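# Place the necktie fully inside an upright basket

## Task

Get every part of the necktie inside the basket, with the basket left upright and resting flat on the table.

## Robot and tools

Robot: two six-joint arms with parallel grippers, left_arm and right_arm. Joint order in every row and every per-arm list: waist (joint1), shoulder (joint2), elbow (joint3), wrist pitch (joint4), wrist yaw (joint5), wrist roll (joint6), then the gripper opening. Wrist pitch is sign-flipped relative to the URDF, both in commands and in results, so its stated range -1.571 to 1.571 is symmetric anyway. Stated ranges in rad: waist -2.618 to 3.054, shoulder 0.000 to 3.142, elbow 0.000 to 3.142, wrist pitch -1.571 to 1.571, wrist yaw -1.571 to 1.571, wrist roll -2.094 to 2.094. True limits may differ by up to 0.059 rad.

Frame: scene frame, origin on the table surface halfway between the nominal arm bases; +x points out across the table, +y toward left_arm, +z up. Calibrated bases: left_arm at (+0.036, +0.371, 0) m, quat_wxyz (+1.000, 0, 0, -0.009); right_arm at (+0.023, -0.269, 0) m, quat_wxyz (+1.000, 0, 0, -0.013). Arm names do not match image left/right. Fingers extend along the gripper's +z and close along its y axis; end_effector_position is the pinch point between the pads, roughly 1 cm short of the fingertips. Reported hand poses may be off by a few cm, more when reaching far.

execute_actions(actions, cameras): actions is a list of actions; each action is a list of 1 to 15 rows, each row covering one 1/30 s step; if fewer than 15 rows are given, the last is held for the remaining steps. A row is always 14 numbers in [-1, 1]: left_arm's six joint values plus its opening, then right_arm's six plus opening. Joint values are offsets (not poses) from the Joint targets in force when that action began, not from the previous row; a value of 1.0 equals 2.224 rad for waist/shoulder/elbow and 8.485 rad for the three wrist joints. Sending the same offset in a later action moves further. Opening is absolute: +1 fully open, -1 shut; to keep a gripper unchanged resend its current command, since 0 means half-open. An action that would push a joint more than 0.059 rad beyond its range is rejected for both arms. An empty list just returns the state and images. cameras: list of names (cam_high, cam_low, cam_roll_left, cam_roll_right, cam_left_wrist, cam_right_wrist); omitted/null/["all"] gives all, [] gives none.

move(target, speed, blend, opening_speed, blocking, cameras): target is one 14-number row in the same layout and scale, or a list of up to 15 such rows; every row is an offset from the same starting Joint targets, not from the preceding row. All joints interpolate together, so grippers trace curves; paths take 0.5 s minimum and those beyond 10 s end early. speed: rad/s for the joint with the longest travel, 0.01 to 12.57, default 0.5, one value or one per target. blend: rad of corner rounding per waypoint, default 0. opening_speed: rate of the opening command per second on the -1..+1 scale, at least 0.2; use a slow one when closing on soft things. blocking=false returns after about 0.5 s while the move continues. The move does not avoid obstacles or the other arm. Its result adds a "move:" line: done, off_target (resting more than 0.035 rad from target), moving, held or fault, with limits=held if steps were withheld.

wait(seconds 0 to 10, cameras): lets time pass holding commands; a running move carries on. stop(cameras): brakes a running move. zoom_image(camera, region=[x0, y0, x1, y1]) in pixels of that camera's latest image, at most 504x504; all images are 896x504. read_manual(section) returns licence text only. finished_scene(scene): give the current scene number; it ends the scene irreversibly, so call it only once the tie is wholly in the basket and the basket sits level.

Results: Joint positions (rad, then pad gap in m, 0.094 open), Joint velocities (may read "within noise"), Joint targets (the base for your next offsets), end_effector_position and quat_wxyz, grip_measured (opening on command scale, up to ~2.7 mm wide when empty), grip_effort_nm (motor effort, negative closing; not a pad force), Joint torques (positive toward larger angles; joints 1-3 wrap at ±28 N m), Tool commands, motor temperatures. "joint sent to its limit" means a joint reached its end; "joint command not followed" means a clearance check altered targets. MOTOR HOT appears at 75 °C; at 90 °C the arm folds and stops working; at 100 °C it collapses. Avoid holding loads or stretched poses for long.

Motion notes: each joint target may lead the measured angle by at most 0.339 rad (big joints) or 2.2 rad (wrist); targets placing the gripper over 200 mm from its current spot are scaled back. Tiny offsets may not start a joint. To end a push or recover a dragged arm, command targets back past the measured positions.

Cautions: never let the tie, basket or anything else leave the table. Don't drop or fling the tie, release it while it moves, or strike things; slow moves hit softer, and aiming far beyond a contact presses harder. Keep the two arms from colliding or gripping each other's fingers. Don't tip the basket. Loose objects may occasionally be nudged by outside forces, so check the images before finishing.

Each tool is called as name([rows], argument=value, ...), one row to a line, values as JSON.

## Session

execute_actions(actions=[])

Scene clock: 0.00 s.
left_arm: end_effector_position=(+0.3244, +0.3707, +0.3251) grip_measured=+1.000 grip_effort_nm=n/a end_effector_quat_wxyz=(+0.676, +0.036, +0.717, +0.165) | right_arm: end_effector_position=(+0.3292, -0.2701, +0.2326) grip_measured=+1.000 grip_effort_nm=n/a end_effector_quat_wxyz=(+0.598, -0.191, +0.775, +0.070)
Joint positions: left_arm=[-0.277 0.61 0.623 0.048 -0.484 0.274 0.094] | right_arm=[-0.374 0.822 0.563 0.116 -0.722 -0.38 0.094]
Joint velocities: within noise
Joint torques (N m): no reading
Motor temperatures (°C): left_arm=[20 28 28 26 20 24 21] | right_arm=[24 24 26 24 24 23 21]
Heat: left arm: 28 °C; right arm: 26 °C.
Joint targets: left_arm=[-0.277 0.604 0.637 0.036 -0.485 0.271] | right_arm=[-0.374 0.815 0.576 0.111 -0.728 -0.378]
Tool commands: left_gripper/opening=+1.0 right_gripper/opening=+1.0

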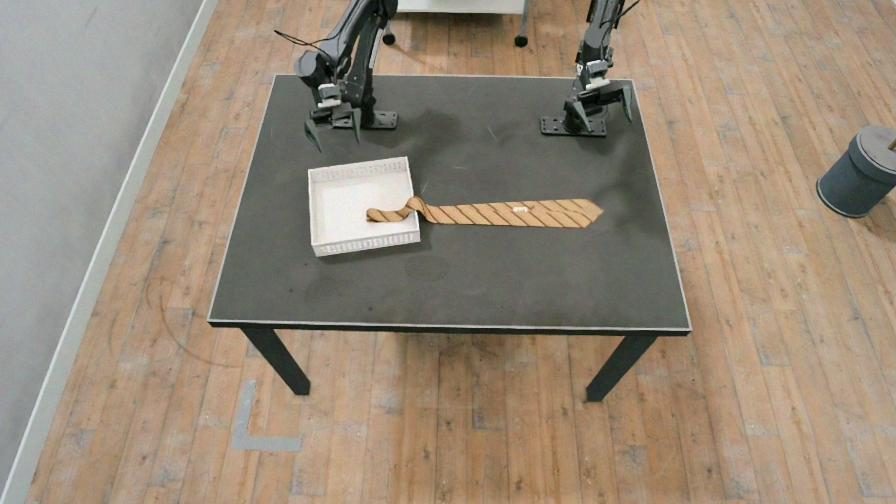

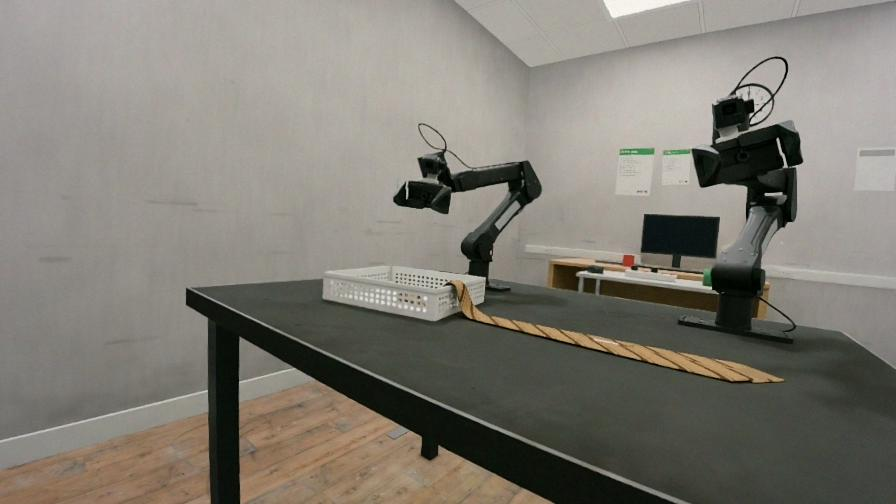

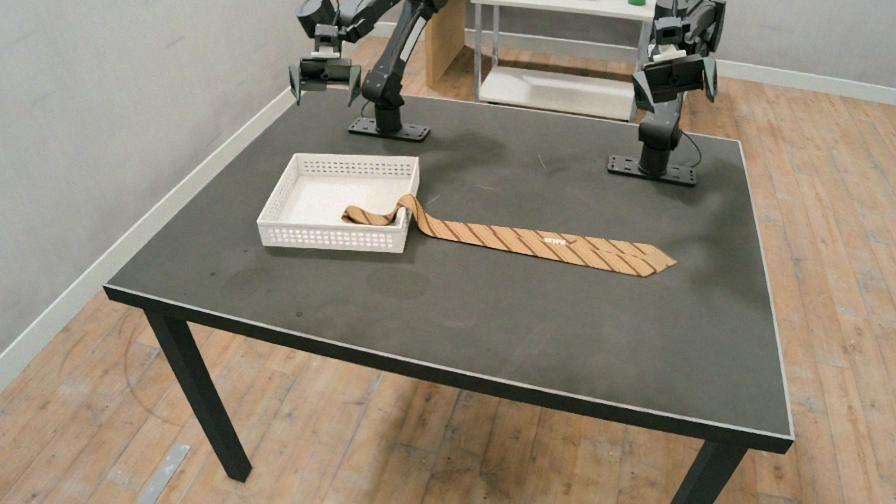

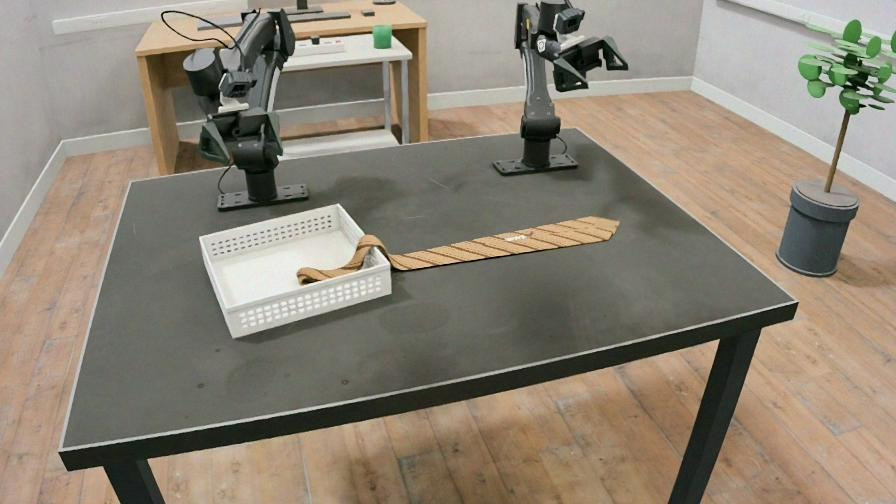

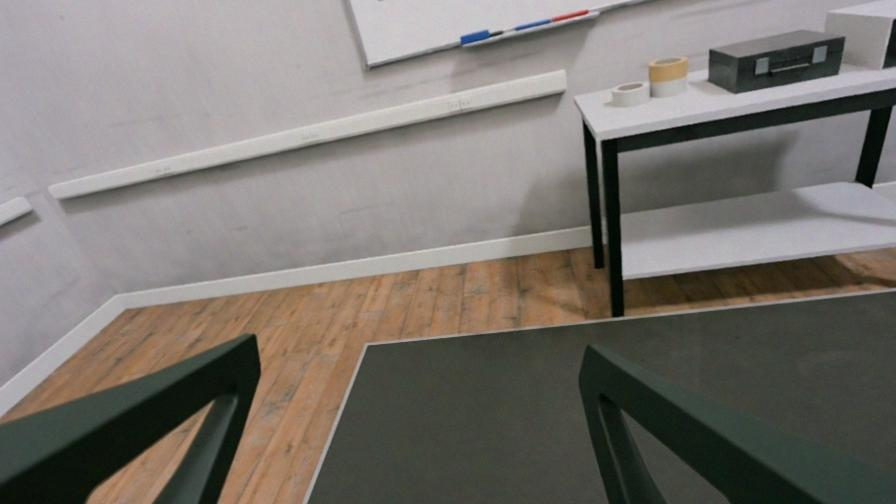

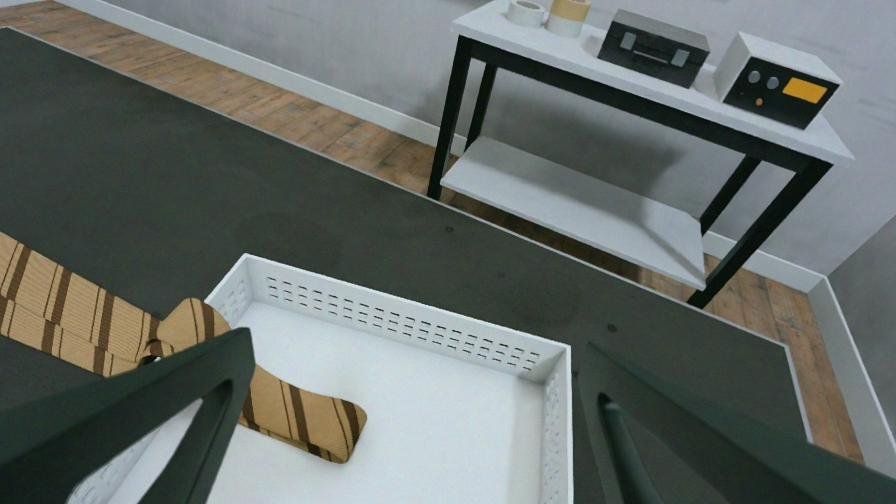

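move(target=[0,0,0,0,0,0,1,0.286,0.4841,0.5178,0.1527,0.0858,0.2198,1], speed=1.2, cameras=["cam_high","cam_right_wrist","cam_roll_right"])

Scene clock: 5.90 s.
left_arm: end_effector_position=(+0.3244, +0.3707, +0.3251) grip_measured=+1.000 grip_effort_nm=-0.022 end_effector_quat_wxyz=(+0.676, +0.036, +0.717, +0.165) | right_arm: end_effector_position=(+0.3627, -0.1837, +0.1374) grip_measured=+1.000 grip_effort_nm=-0.032 end_effector_quat_wxyz=(-0.008, +0.584, +0.812, +0.007)
Joint positions: left_arm=[-0.277 0.61 0.623 0.048 -0.484 0.274 0.094] | right_arm=[0.26 1.874 1.695 1.391 -0.021 1.48 0.094]
Joint torques (N m): left_arm=[0.08 -0.25 8.38 -1.68 -0.01 -0.05] | right_arm=[0.18 -7.77 9.54 -0.22 0.2 0.06]
Heat: left arm: 29 °C; right arm: 27 °C.
Joint targets: left_arm=[-0.277 0.604 0.637 0.036 -0.485 0.271] | right_arm=[0.262 1.892 1.728 1.407 0.000 1.486]
move: done
Images, in order (width x height): cam_high 896x504, cam_roll_right 896x504, cam_right_wrist 896x504.

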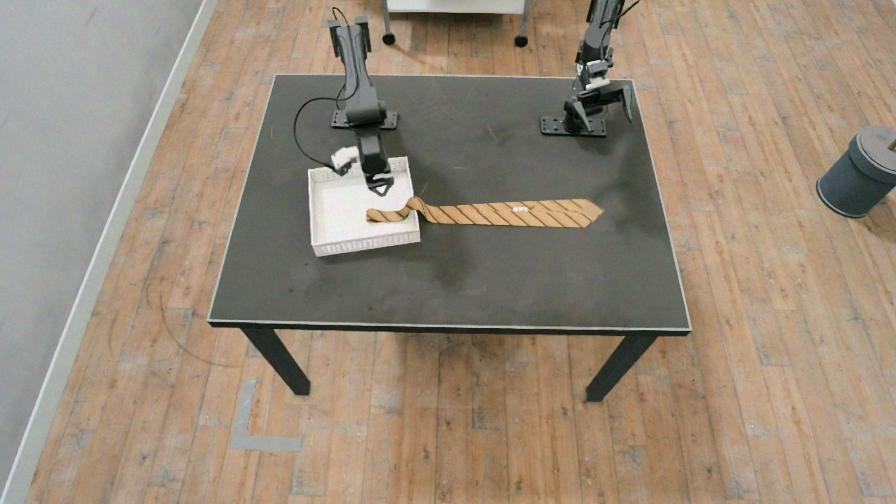

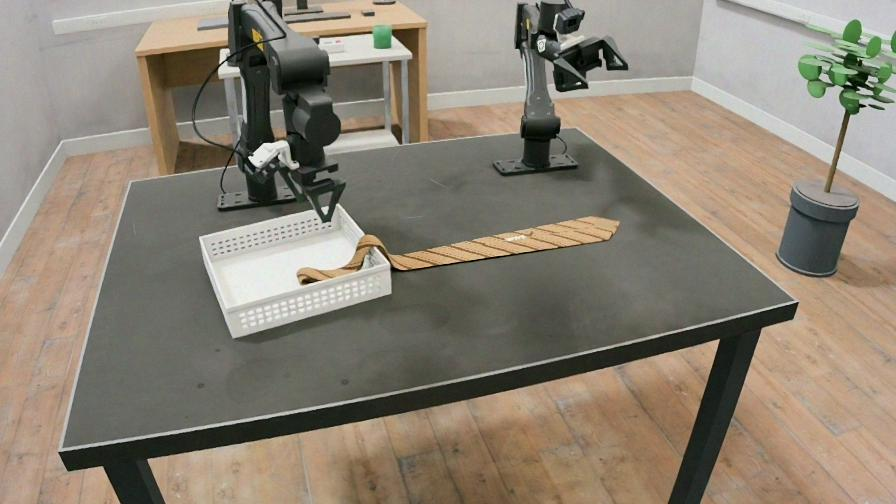

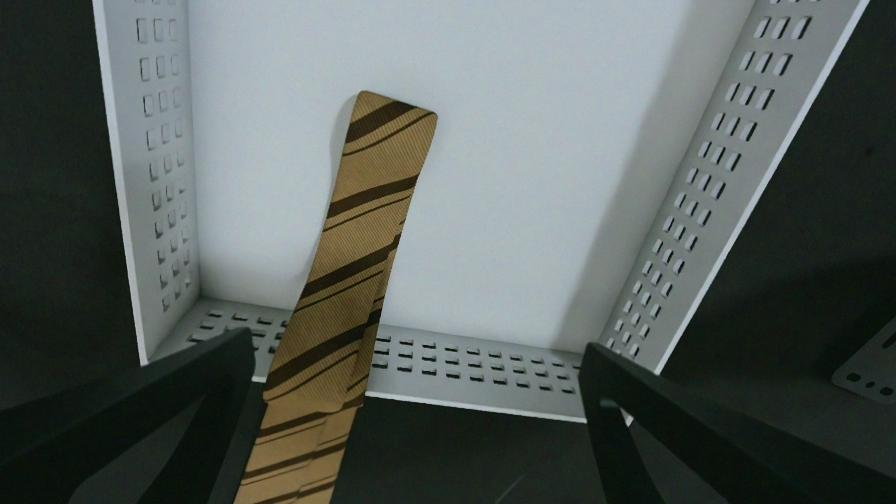

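move(target=[0,0,0,0,0,0,1,-0.0268,0.0506,-0.091,-0.0371,0,0.0252,1], speed=0.5, cameras=["cam_right_wrist","cam_low"])

Scene clock: 10.20 s.
left_arm: end_effector_position=(+0.3244, +0.3707, +0.3251) grip_measured=+1.000 grip_effort_nm=-0.027 end_effector_quat_wxyz=(+0.676, +0.036, +0.717, +0.165) | right_arm: end_effector_position=(+0.3936, -0.1971, +0.0582) grip_measured=+1.000 grip_effort_nm=-0.027 end_effector_quat_wxyz=(-0.002, +0.686, +0.727, +0.013)
Joint positions: left_arm=[-0.277 0.61 0.623 0.048 -0.484 0.274 0.094] | right_arm=[0.207 1.988 1.534 1.099 -0.019 1.694 0.094]
Joint torques (N m): left_arm=[0.08 -0.28 8.39 -1.68 -0.02 -0.04] | right_arm=[-0.47 -8.76 5.85 -0.45 0.2 0.06]
Heat: left arm: 30 °C; right arm: 28 °C.
Joint targets: left_arm=[-0.277 0.604 0.637 0.036 -0.485 0.271] | right_arm=[0.202 2.005 1.526 1.092 0.000 1.700]
move: done
Images, in order (width x height): cam_low 896x504, cam_right_wrist 896x504.

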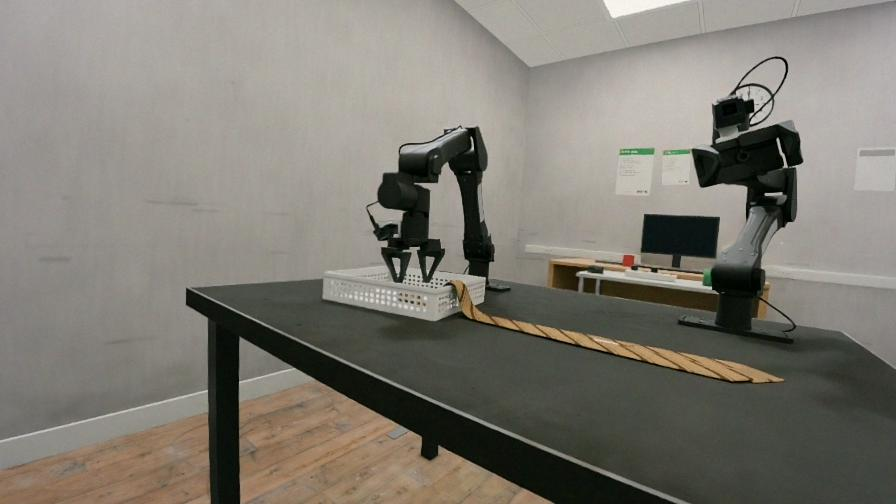

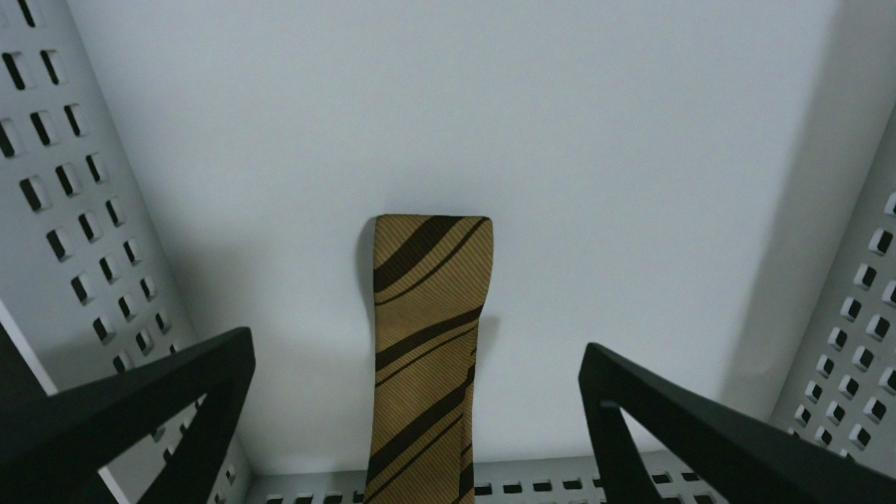

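move(target=[0,0,0,0,0,0,1,0,0.0162,-0.036,-0.0137,0,0,1], speed=0.2, cameras=[])

move(target=[0,0,0,0,0,0,1,0,0,0,0,0,0,-1], opening_speed=1.5, cameras=["cam_right_wrist"])

move([
  [0,0,0,0,0,0,1,-0.0537,-0.312,0.0281,0.0101,0,0,-1],
  [0,0,0,0,0,0,1,-0.3064,-0.2001,0.4236,0.0372,0,0,-1],
], speed=0.45, blend=0.1, cameras=["cam_high","cam_low","cam_roll_right"])

Scene clock: 14.03 s.
left_arm: end_effector_position=(+0.3244, +0.3707, +0.3251) grip_measured=+1.000 grip_effort_nm=-0.027 end_effector_quat_wxyz=(+0.676, +0.036, +0.717, +0.165) | right_arm: end_effector_position=(+0.3957, -0.1967, +0.0285) grip_measured=+1.000 grip_effort_nm=-0.027 end_effector_quat_wxyz=(+0.000, +0.686, +0.727, +0.016)
Joint positions: left_arm=[-0.277 0.61 0.623 0.048 -0.484 0.274 0.094] | right_arm=[0.207 2.019 1.457 0.983 -0.019 1.695 0.094]
Joint torques (N m): left_arm=[0.06 -0.27 8.38 -1.68 -0.02 -0.04] | right_arm=[-0.51 -8.5 5.37 -0.49 0.21 0.04]
Heat: left arm: 30 °C; right arm: 28 °C.
Joint targets: left_arm=[-0.277 0.604 0.637 0.036 -0.485 0.271] | right_arm=[0.202 2.041 1.446 0.976 0.000 1.700]
move: done

Scene clock: 15.60 s.
left_arm: end_effector_position=(+0.3244, +0.3707, +0.3251) grip_measured=+1.000 grip_effort_nm=-0.032 end_effector_quat_wxyz=(+0.676, +0.036, +0.717, +0.165) | right_arm: end_effector_position=(+0.3959, -0.1966, +0.0285) grip_measured=-0.988 grip_effort_nm=-0.647 end_effector_quat_wxyz=(+0.000, +0.687, +0.727, +0.016)
Joint positions: left_arm=[-0.277 0.61 0.623 0.048 -0.484 0.274 0.094] | right_arm=[0.207 2.019 1.457 0.982 -0.019 1.695 0.001]
Joint torques (N m): left_arm=[0.06 -0.25 8.39 -1.68 -0.01 -0.04] | right_arm=[-0.53 -8.47 5.44 -0.48 0.18 0.06]
Heat: left arm: 30 °C; right arm: 28 °C.
Joint targets: left_arm=[-0.277 0.604 0.637 0.036 -0.485 0.271] | right_arm=[0.202 2.041 1.446 0.976 0.000 1.700]
move: done

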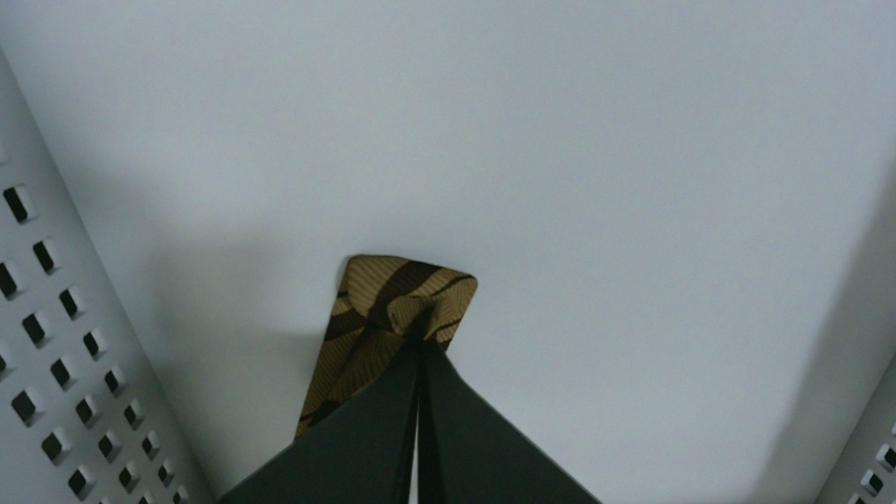

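Scene clock: 19.77 s.
left_arm: end_effector_position=(+0.3244, +0.3707, +0.3251) grip_measured=+1.000 grip_effort_nm=-0.027 end_effector_quat_wxyz=(+0.676, +0.036, +0.717, +0.165) | right_arm: end_effector_position=(+0.3511, -0.4448, +0.4757) grip_measured=-0.989 grip_effort_nm=-0.628 end_effector_quat_wxyz=(+0.413, +0.768, +0.394, +0.290)
Joint positions: left_arm=[-0.277 0.61 0.623 0.048 -0.484 0.274 0.094] | right_arm=[-0.474 1.583 2.362 1.291 -0.013 1.702 0.001]
Joint torques (N m): left_arm=[0.06 -0.25 8.39 -1.67 -0.01 -0.04] | right_arm=[-0.59 -4.15 7.3 -1.97 0.14 -0.01]
Heat: left arm: 31 °C; right arm: 28 °C.
Joint targets: left_arm=[-0.277 0.604 0.637 0.036 -0.485 0.271] | right_arm=[-0.479 1.596 2.388 1.291 0.000 1.700]
move: done

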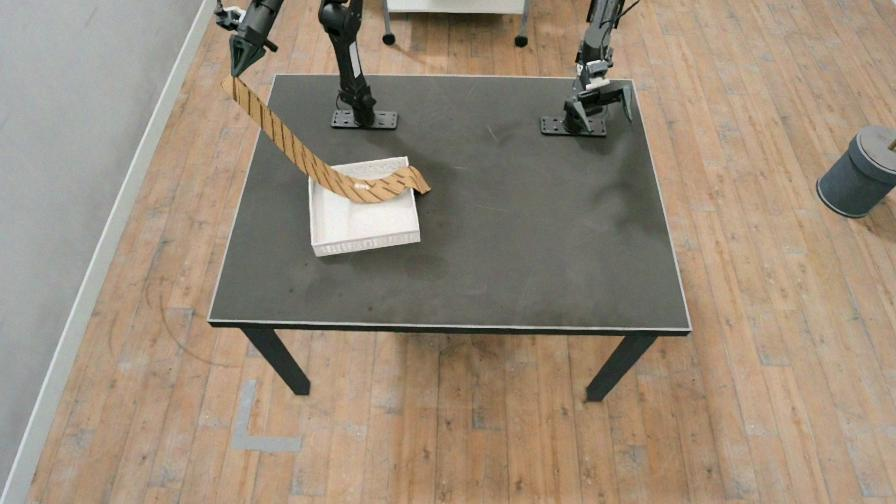

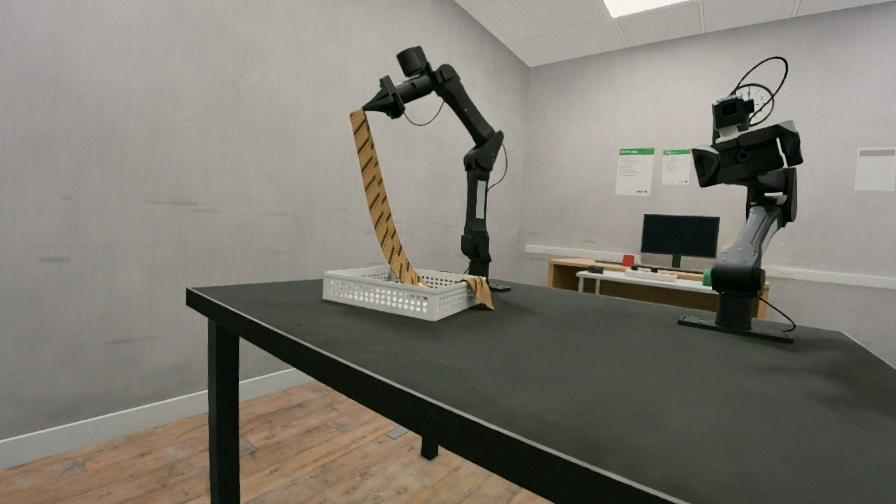

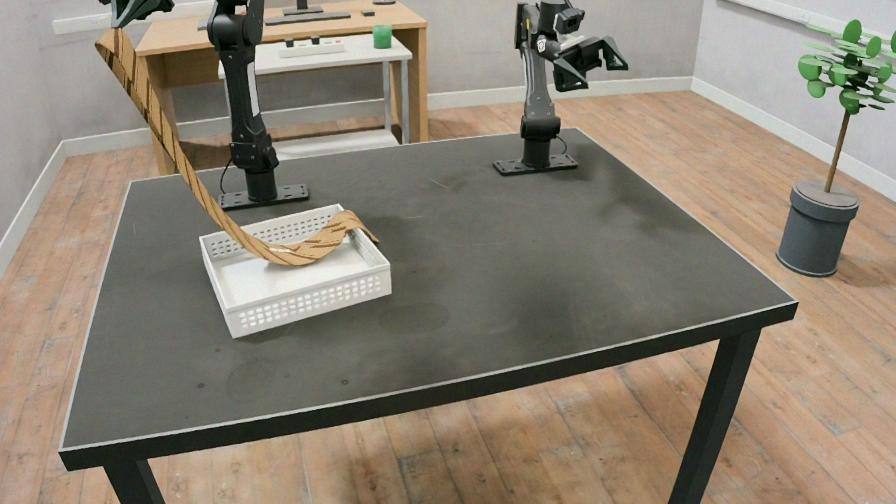

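move(target=[0,0,0,0,0,0,1,0.1614,-0.124,-0.2082,-0.128,0,-0.0295,-1], speed=0.5, cameras=["cam_high","cam_low","cam_roll_right","cam_roll_left"])

Scene clock: 25.00 s.
left_arm: end_effector_position=(+0.3244, +0.3707, +0.3251) grip_measured=+1.000 grip_effort_nm=-0.022 end_effector_quat_wxyz=(+0.676, +0.036, +0.717, +0.165) | right_arm: end_effector_position=(+0.3834, -0.3222, +0.6483) grip_measured=-0.989 grip_effort_nm=-0.628 end_effector_quat_wxyz=(+0.649, +0.411, +0.398, +0.502)
Joint positions: left_arm=[-0.277 0.61 0.623 0.048 -0.484 0.274 0.094] | right_arm=[-0.126 1.345 1.935 0.236 -0.01 1.464 0.001]
Joint torques (N m): left_arm=[0.09 -0.23 8.4 -1.68 -0.01 -0.04] | right_arm=[0.72 -6.02 4.92 -2.18 0.11 -0.13]
Motor temperatures (°C): left_arm=[20 28 31 31 20 24 21] | right_arm=[23 27 28 26 24 23 21]
Heat: left arm: 31 °C; right arm: 28 °C.
Joint targets: left_arm=[-0.277 0.604 0.637 0.036 -0.485 0.271] | right_arm=[-0.120 1.320 1.925 0.205 0.000 1.450]
move: done
Images, in order (width x height): cam_high 896x504, cam_low 896x504, cam_roll_left 896x504, cam_roll_right 896x504.

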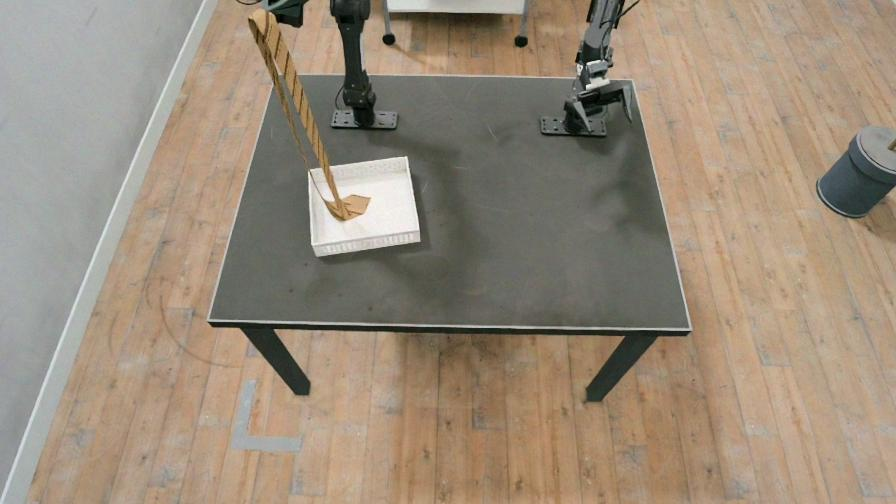

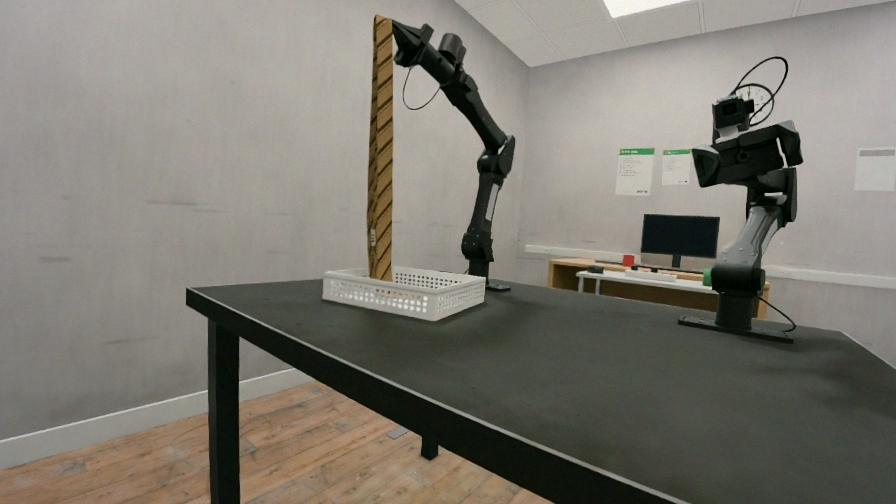

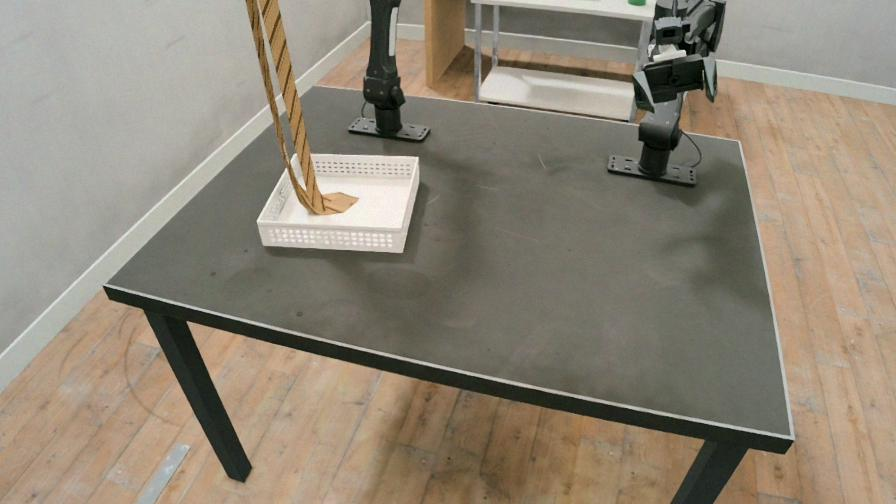

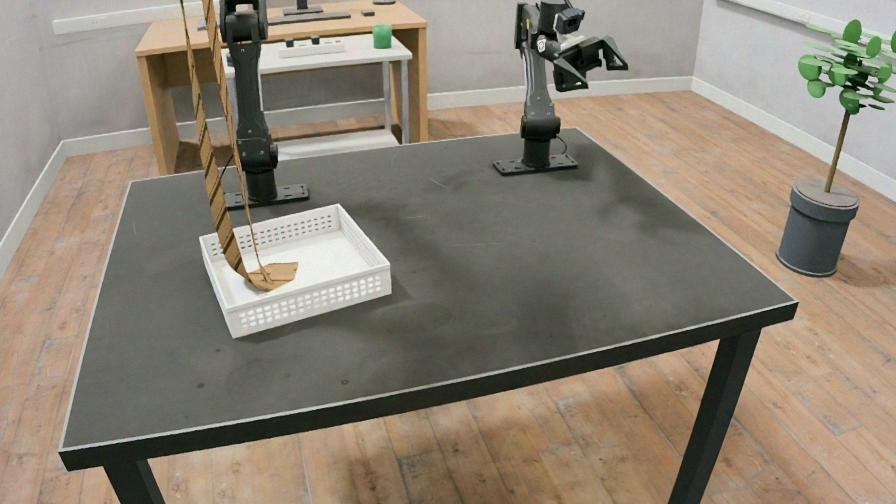

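move([
  [0,0,0,0,0,0,1,0.1124,0,0,0,0,0,-1],
  [0,0,0,0,0,0,1,0.0899,-0.0647,-0.2284,0.0632,0,0,-1],
], speed=[0.25,0.35], cameras=["cam_high","cam_low","cam_roll_right","cam_roll_left"])

Scene clock: 29.90 s.
left_arm: end_effector_position=(+0.3244, +0.3707, +0.3251) grip_measured=+1.000 grip_effort_nm=-0.022 end_effector_quat_wxyz=(+0.676, +0.036, +0.717, +0.165) | right_arm: end_effector_position=(+0.3899, -0.2449, +0.3536) grip_measured=-0.989 grip_effort_nm=-0.628 end_effector_quat_wxyz=(+0.361, +0.557, +0.662, +0.348)
Joint positions: left_arm=[-0.277 0.61 0.623 0.048 -0.484 0.274 0.094] | right_arm=[0.087 1.207 1.425 0.738 -0.006 1.463 0.001]
Joint torques (N m): left_arm=[0.06 -0.27 8.39 -1.68 -0.02 -0.04] | right_arm=[-0.77 -6.61 6.61 -1.89 0.07 -0.1]
Heat: left arm: 31 °C; right arm: 28 °C.
Joint targets: left_arm=[-0.277 0.604 0.637 0.036 -0.485 0.271] | right_arm=[0.080 1.176 1.417 0.741 0.000 1.450]
move: done
Images, in order (width x height): cam_high 896x504, cam_low 896x504, cam_roll_left 896x504, cam_roll_right 896x504.

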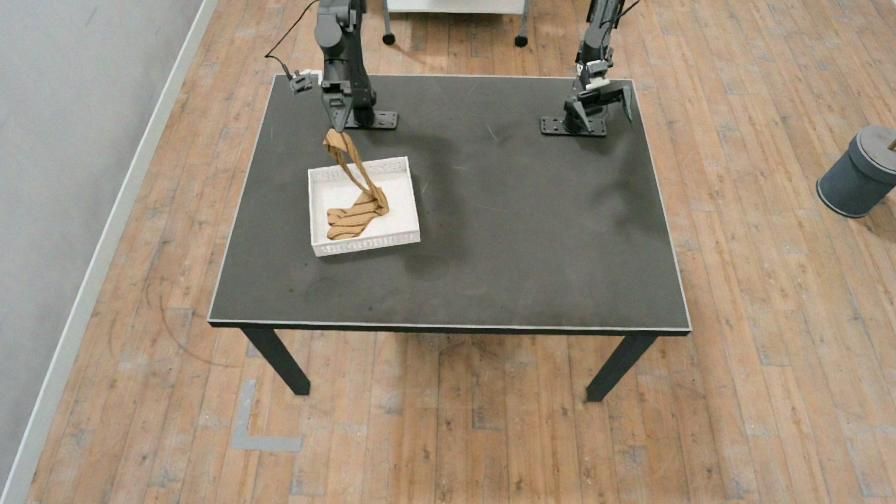

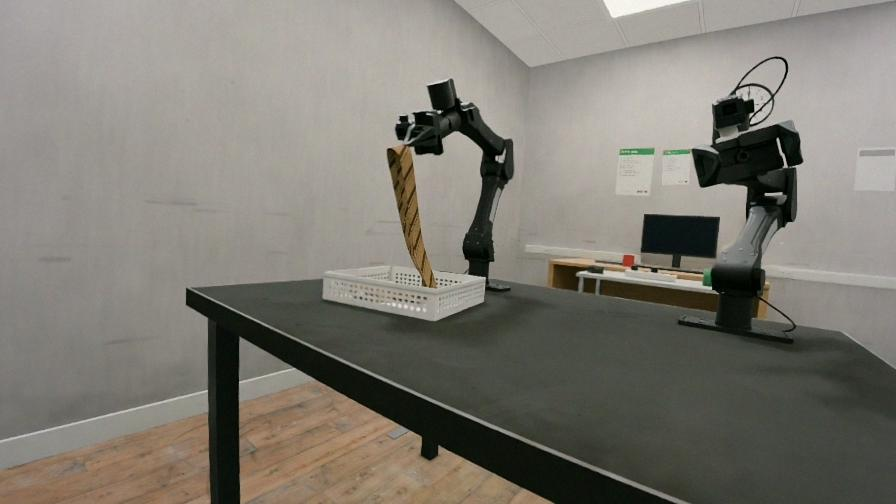

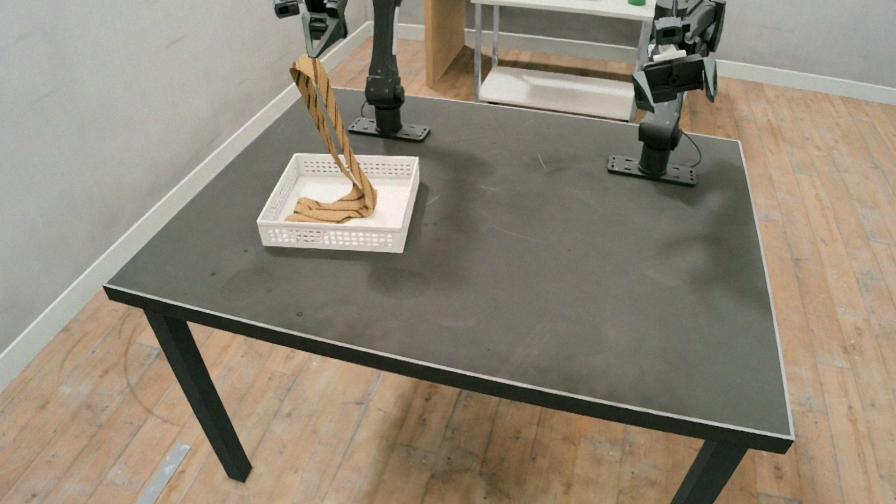

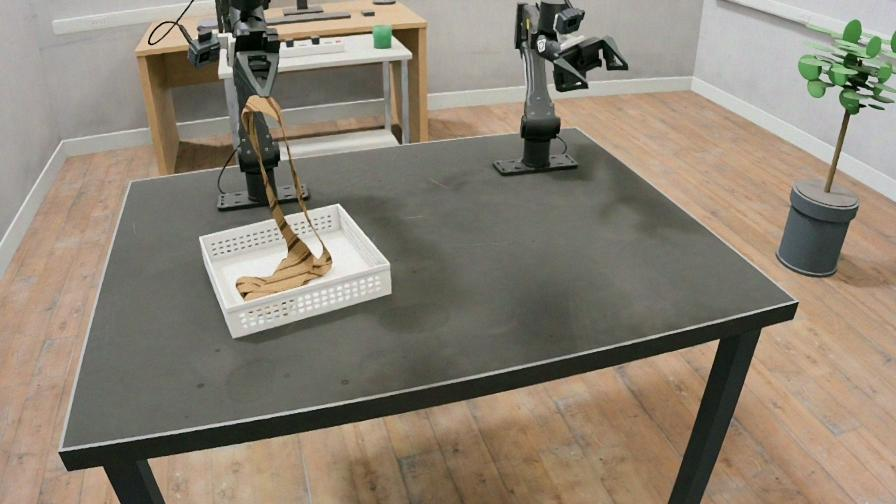

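move(target=[0,0,0,0,0,0,1,0.0162,0.1393,-0.241,-0.0172,0,0,-1], speed=0.3, cameras=["cam_high","cam_right_wrist","cam_roll_right"])

Scene clock: 33.87 s.
left_arm: end_effector_position=(+0.3244, +0.3707, +0.3251) grip_measured=+1.000 grip_effort_nm=-0.032 end_effector_quat_wxyz=(+0.676, +0.036, +0.717, +0.165) | right_arm: end_effector_position=(+0.3449, -0.2408, +0.0647) grip_measured=-0.989 grip_effort_nm=-0.618 end_effector_quat_wxyz=(+0.132, +0.623, +0.759, +0.133)
Joint positions: left_arm=[-0.277 0.61 0.623 0.048 -0.484 0.274 0.094] | right_arm=[0.109 1.475 0.889 0.608 -0.006 1.459 0.001]
Joint torques (N m): left_arm=[0.09 -0.25 8.39 -1.68 -0.01 -0.04] | right_arm=[0.72 -5.12 6.16 -1.2 0.07 -0.06]
Heat: left arm: 31 °C; right arm: 28 °C.
Joint targets: left_arm=[-0.277 0.604 0.637 0.036 -0.485 0.271] | right_arm=[0.116 1.486 0.881 0.595 0.000 1.450]
move: done
Images, in order (width x height): cam_high 896x504, cam_roll_right 896x504, cam_right_wrist 896x504.

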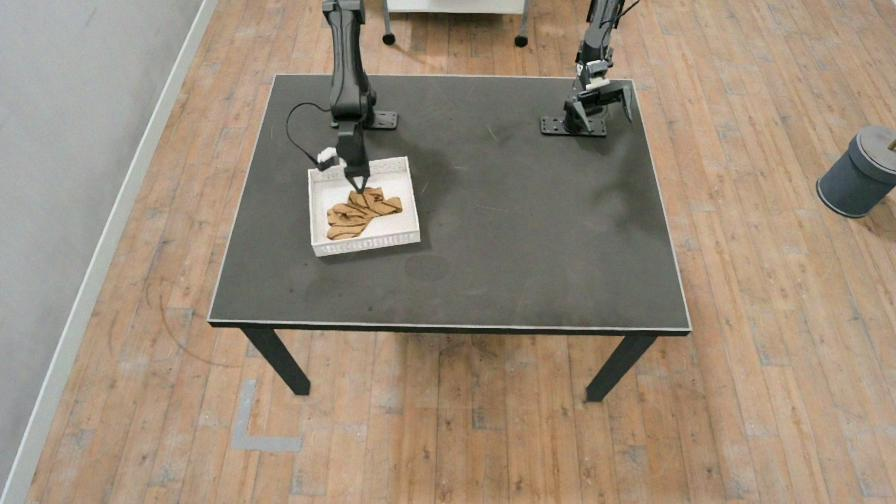

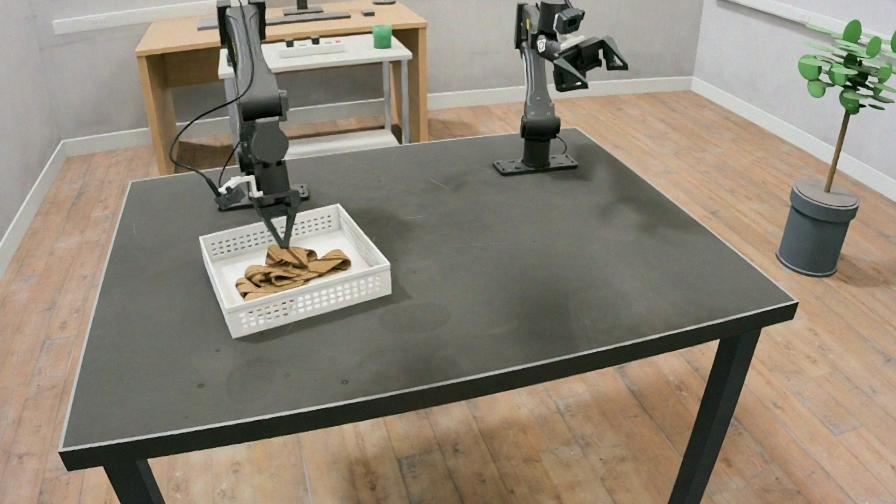

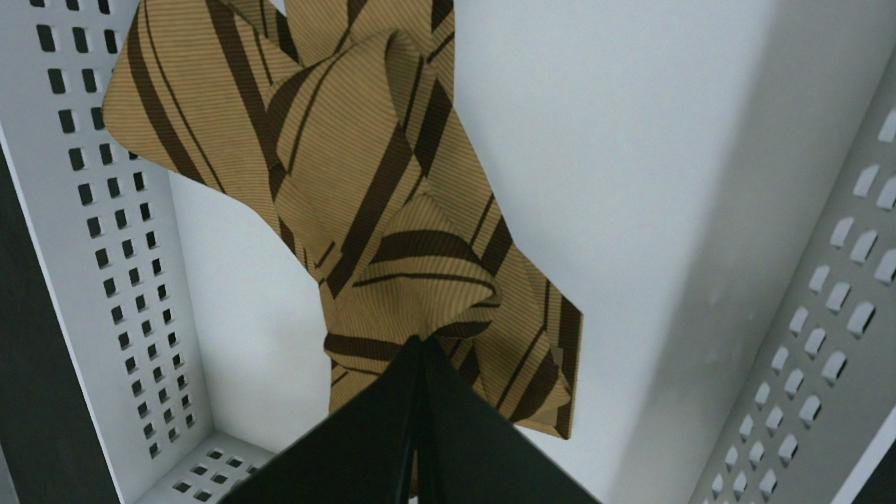

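Release and retreat upward.

move(target=[0,0,0,0,0,0,1,0,0,0,0,0,0,-0.3], opening_speed=1.2, cameras=[])

move(target=[0,0,0,0,0,0,1,0,-0.08,0.12,0.03,0,0,-0.3], speed=0.5, cameras=["cam_high","cam_roll_left","cam_low","cam_right_wrist"])

Scene clock: 35.47 s.
left_arm: end_effector_position=(+0.3244, +0.3707, +0.3251) grip_measured=+1.000 grip_effort_nm=-0.027 end_effector_quat_wxyz=(+0.676, +0.036, +0.717, +0.165) | right_arm: end_effector_position=(+0.3451, -0.2407, +0.0648) grip_measured=-0.302 grip_effort_nm=0.105 end_effector_quat_wxyz=(+0.133, +0.623, +0.759, +0.133)
Joint positions: left_arm=[-0.277 0.61 0.623 0.048 -0.484 0.274 0.094] | right_arm=[0.109 1.475 0.889 0.607 -0.006 1.459 0.033]
Joint torques (N m): left_arm=[0.08 -0.25 8.39 -1.69 -0.02 -0.04] | right_arm=[0.77 -5.12 6.23 -1.18 0.07 -0.07]
Heat: left arm: 32 °C; right arm: 28 °C.
Joint targets: left_arm=[-0.277 0.604 0.637 0.036 -0.485 0.271] | right_arm=[0.116 1.486 0.881 0.595 0.000 1.450]
move: done

Scene clock: 36.80 s.
left_arm: end_effector_position=(+0.3244, +0.3707, +0.3251) grip_measured=+1.000 grip_effort_nm=-0.022 end_effector_quat_wxyz=(+0.676, +0.036, +0.717, +0.165) | right_arm: end_effector_position=(+0.3548, -0.2400, +0.1700) grip_measured=-0.302 grip_effort_nm=0.100 end_effector_quat_wxyz=(+0.186, +0.612, +0.746, +0.185)
Joint positions: left_arm=[-0.277 0.61 0.623 0.048 -0.484 0.274 0.094] | right_arm=[0.109 1.324 1.123 0.839 -0.006 1.459 0.033]
Joint torques (N m): left_arm=[0.08 -0.27 8.38 -1.68 -0.02 -0.04] | right_arm=[0.76 -6.52 9.59 -1.2 0.06 -0.08]
Heat: left arm: 32 °C; right arm: 28 °C.
Joint targets: left_arm=[-0.277 0.604 0.637 0.036 -0.485 0.271] | right_arm=[0.116 1.308 1.148 0.850 0.000 1.450]
move: done
Images, in order (width x height): cam_high 896x504, cam_low 896x504, cam_roll_left 896x504, cam_right_wrist 896x504.

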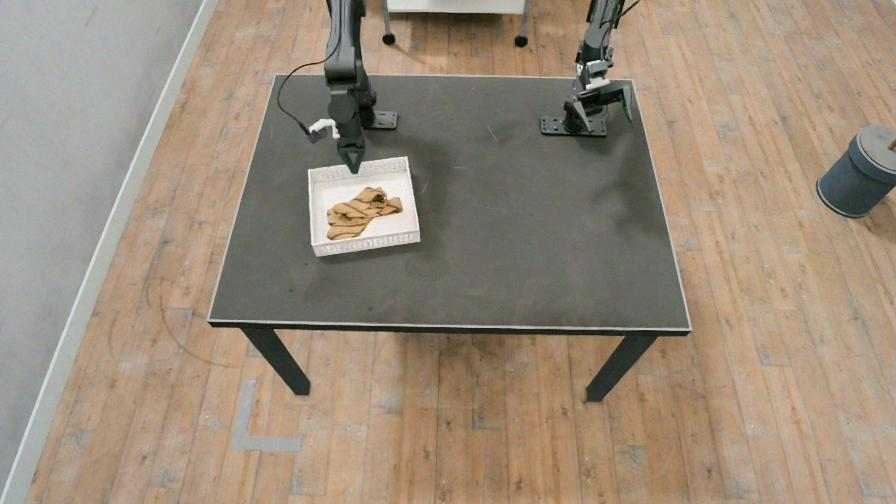

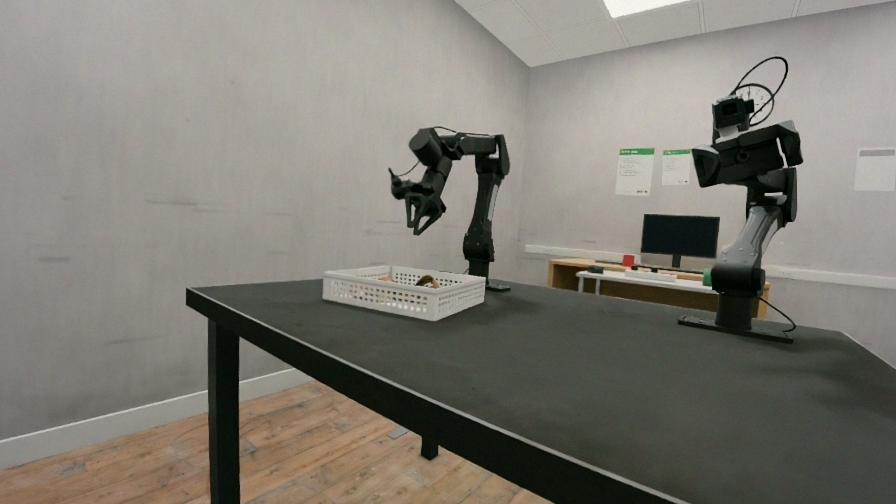

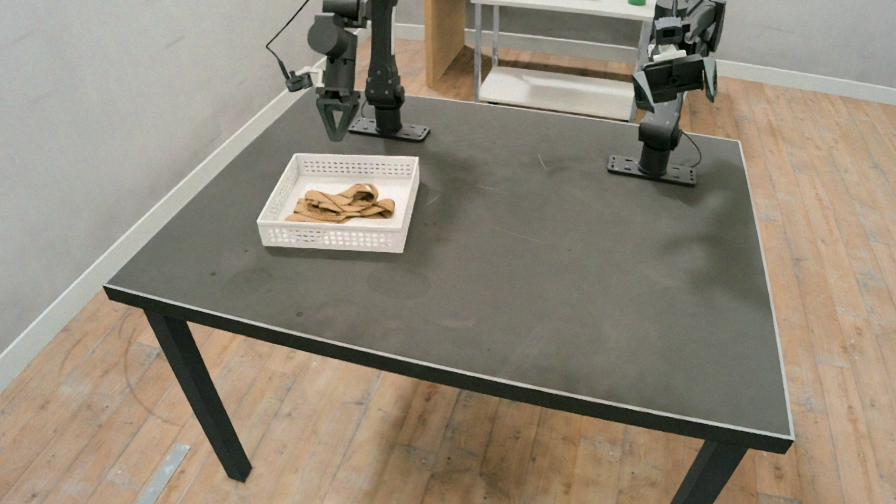

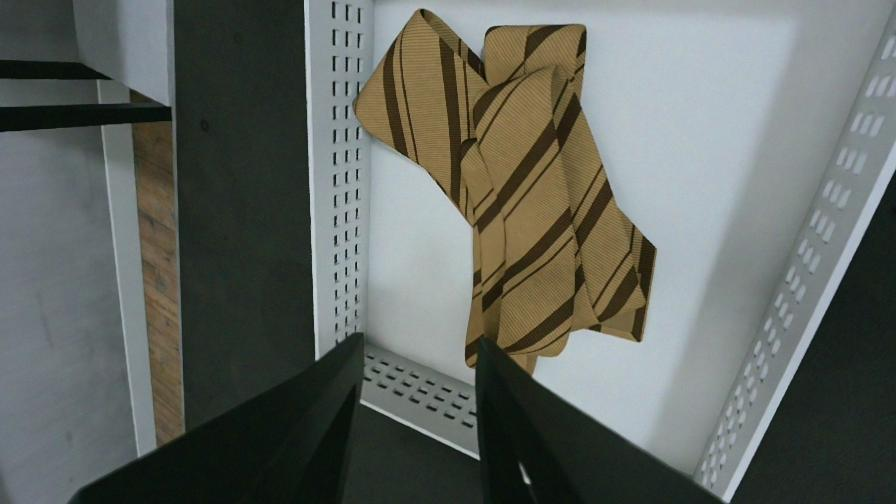

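finished_scene(scene=3)

The scene is finished: the task was done.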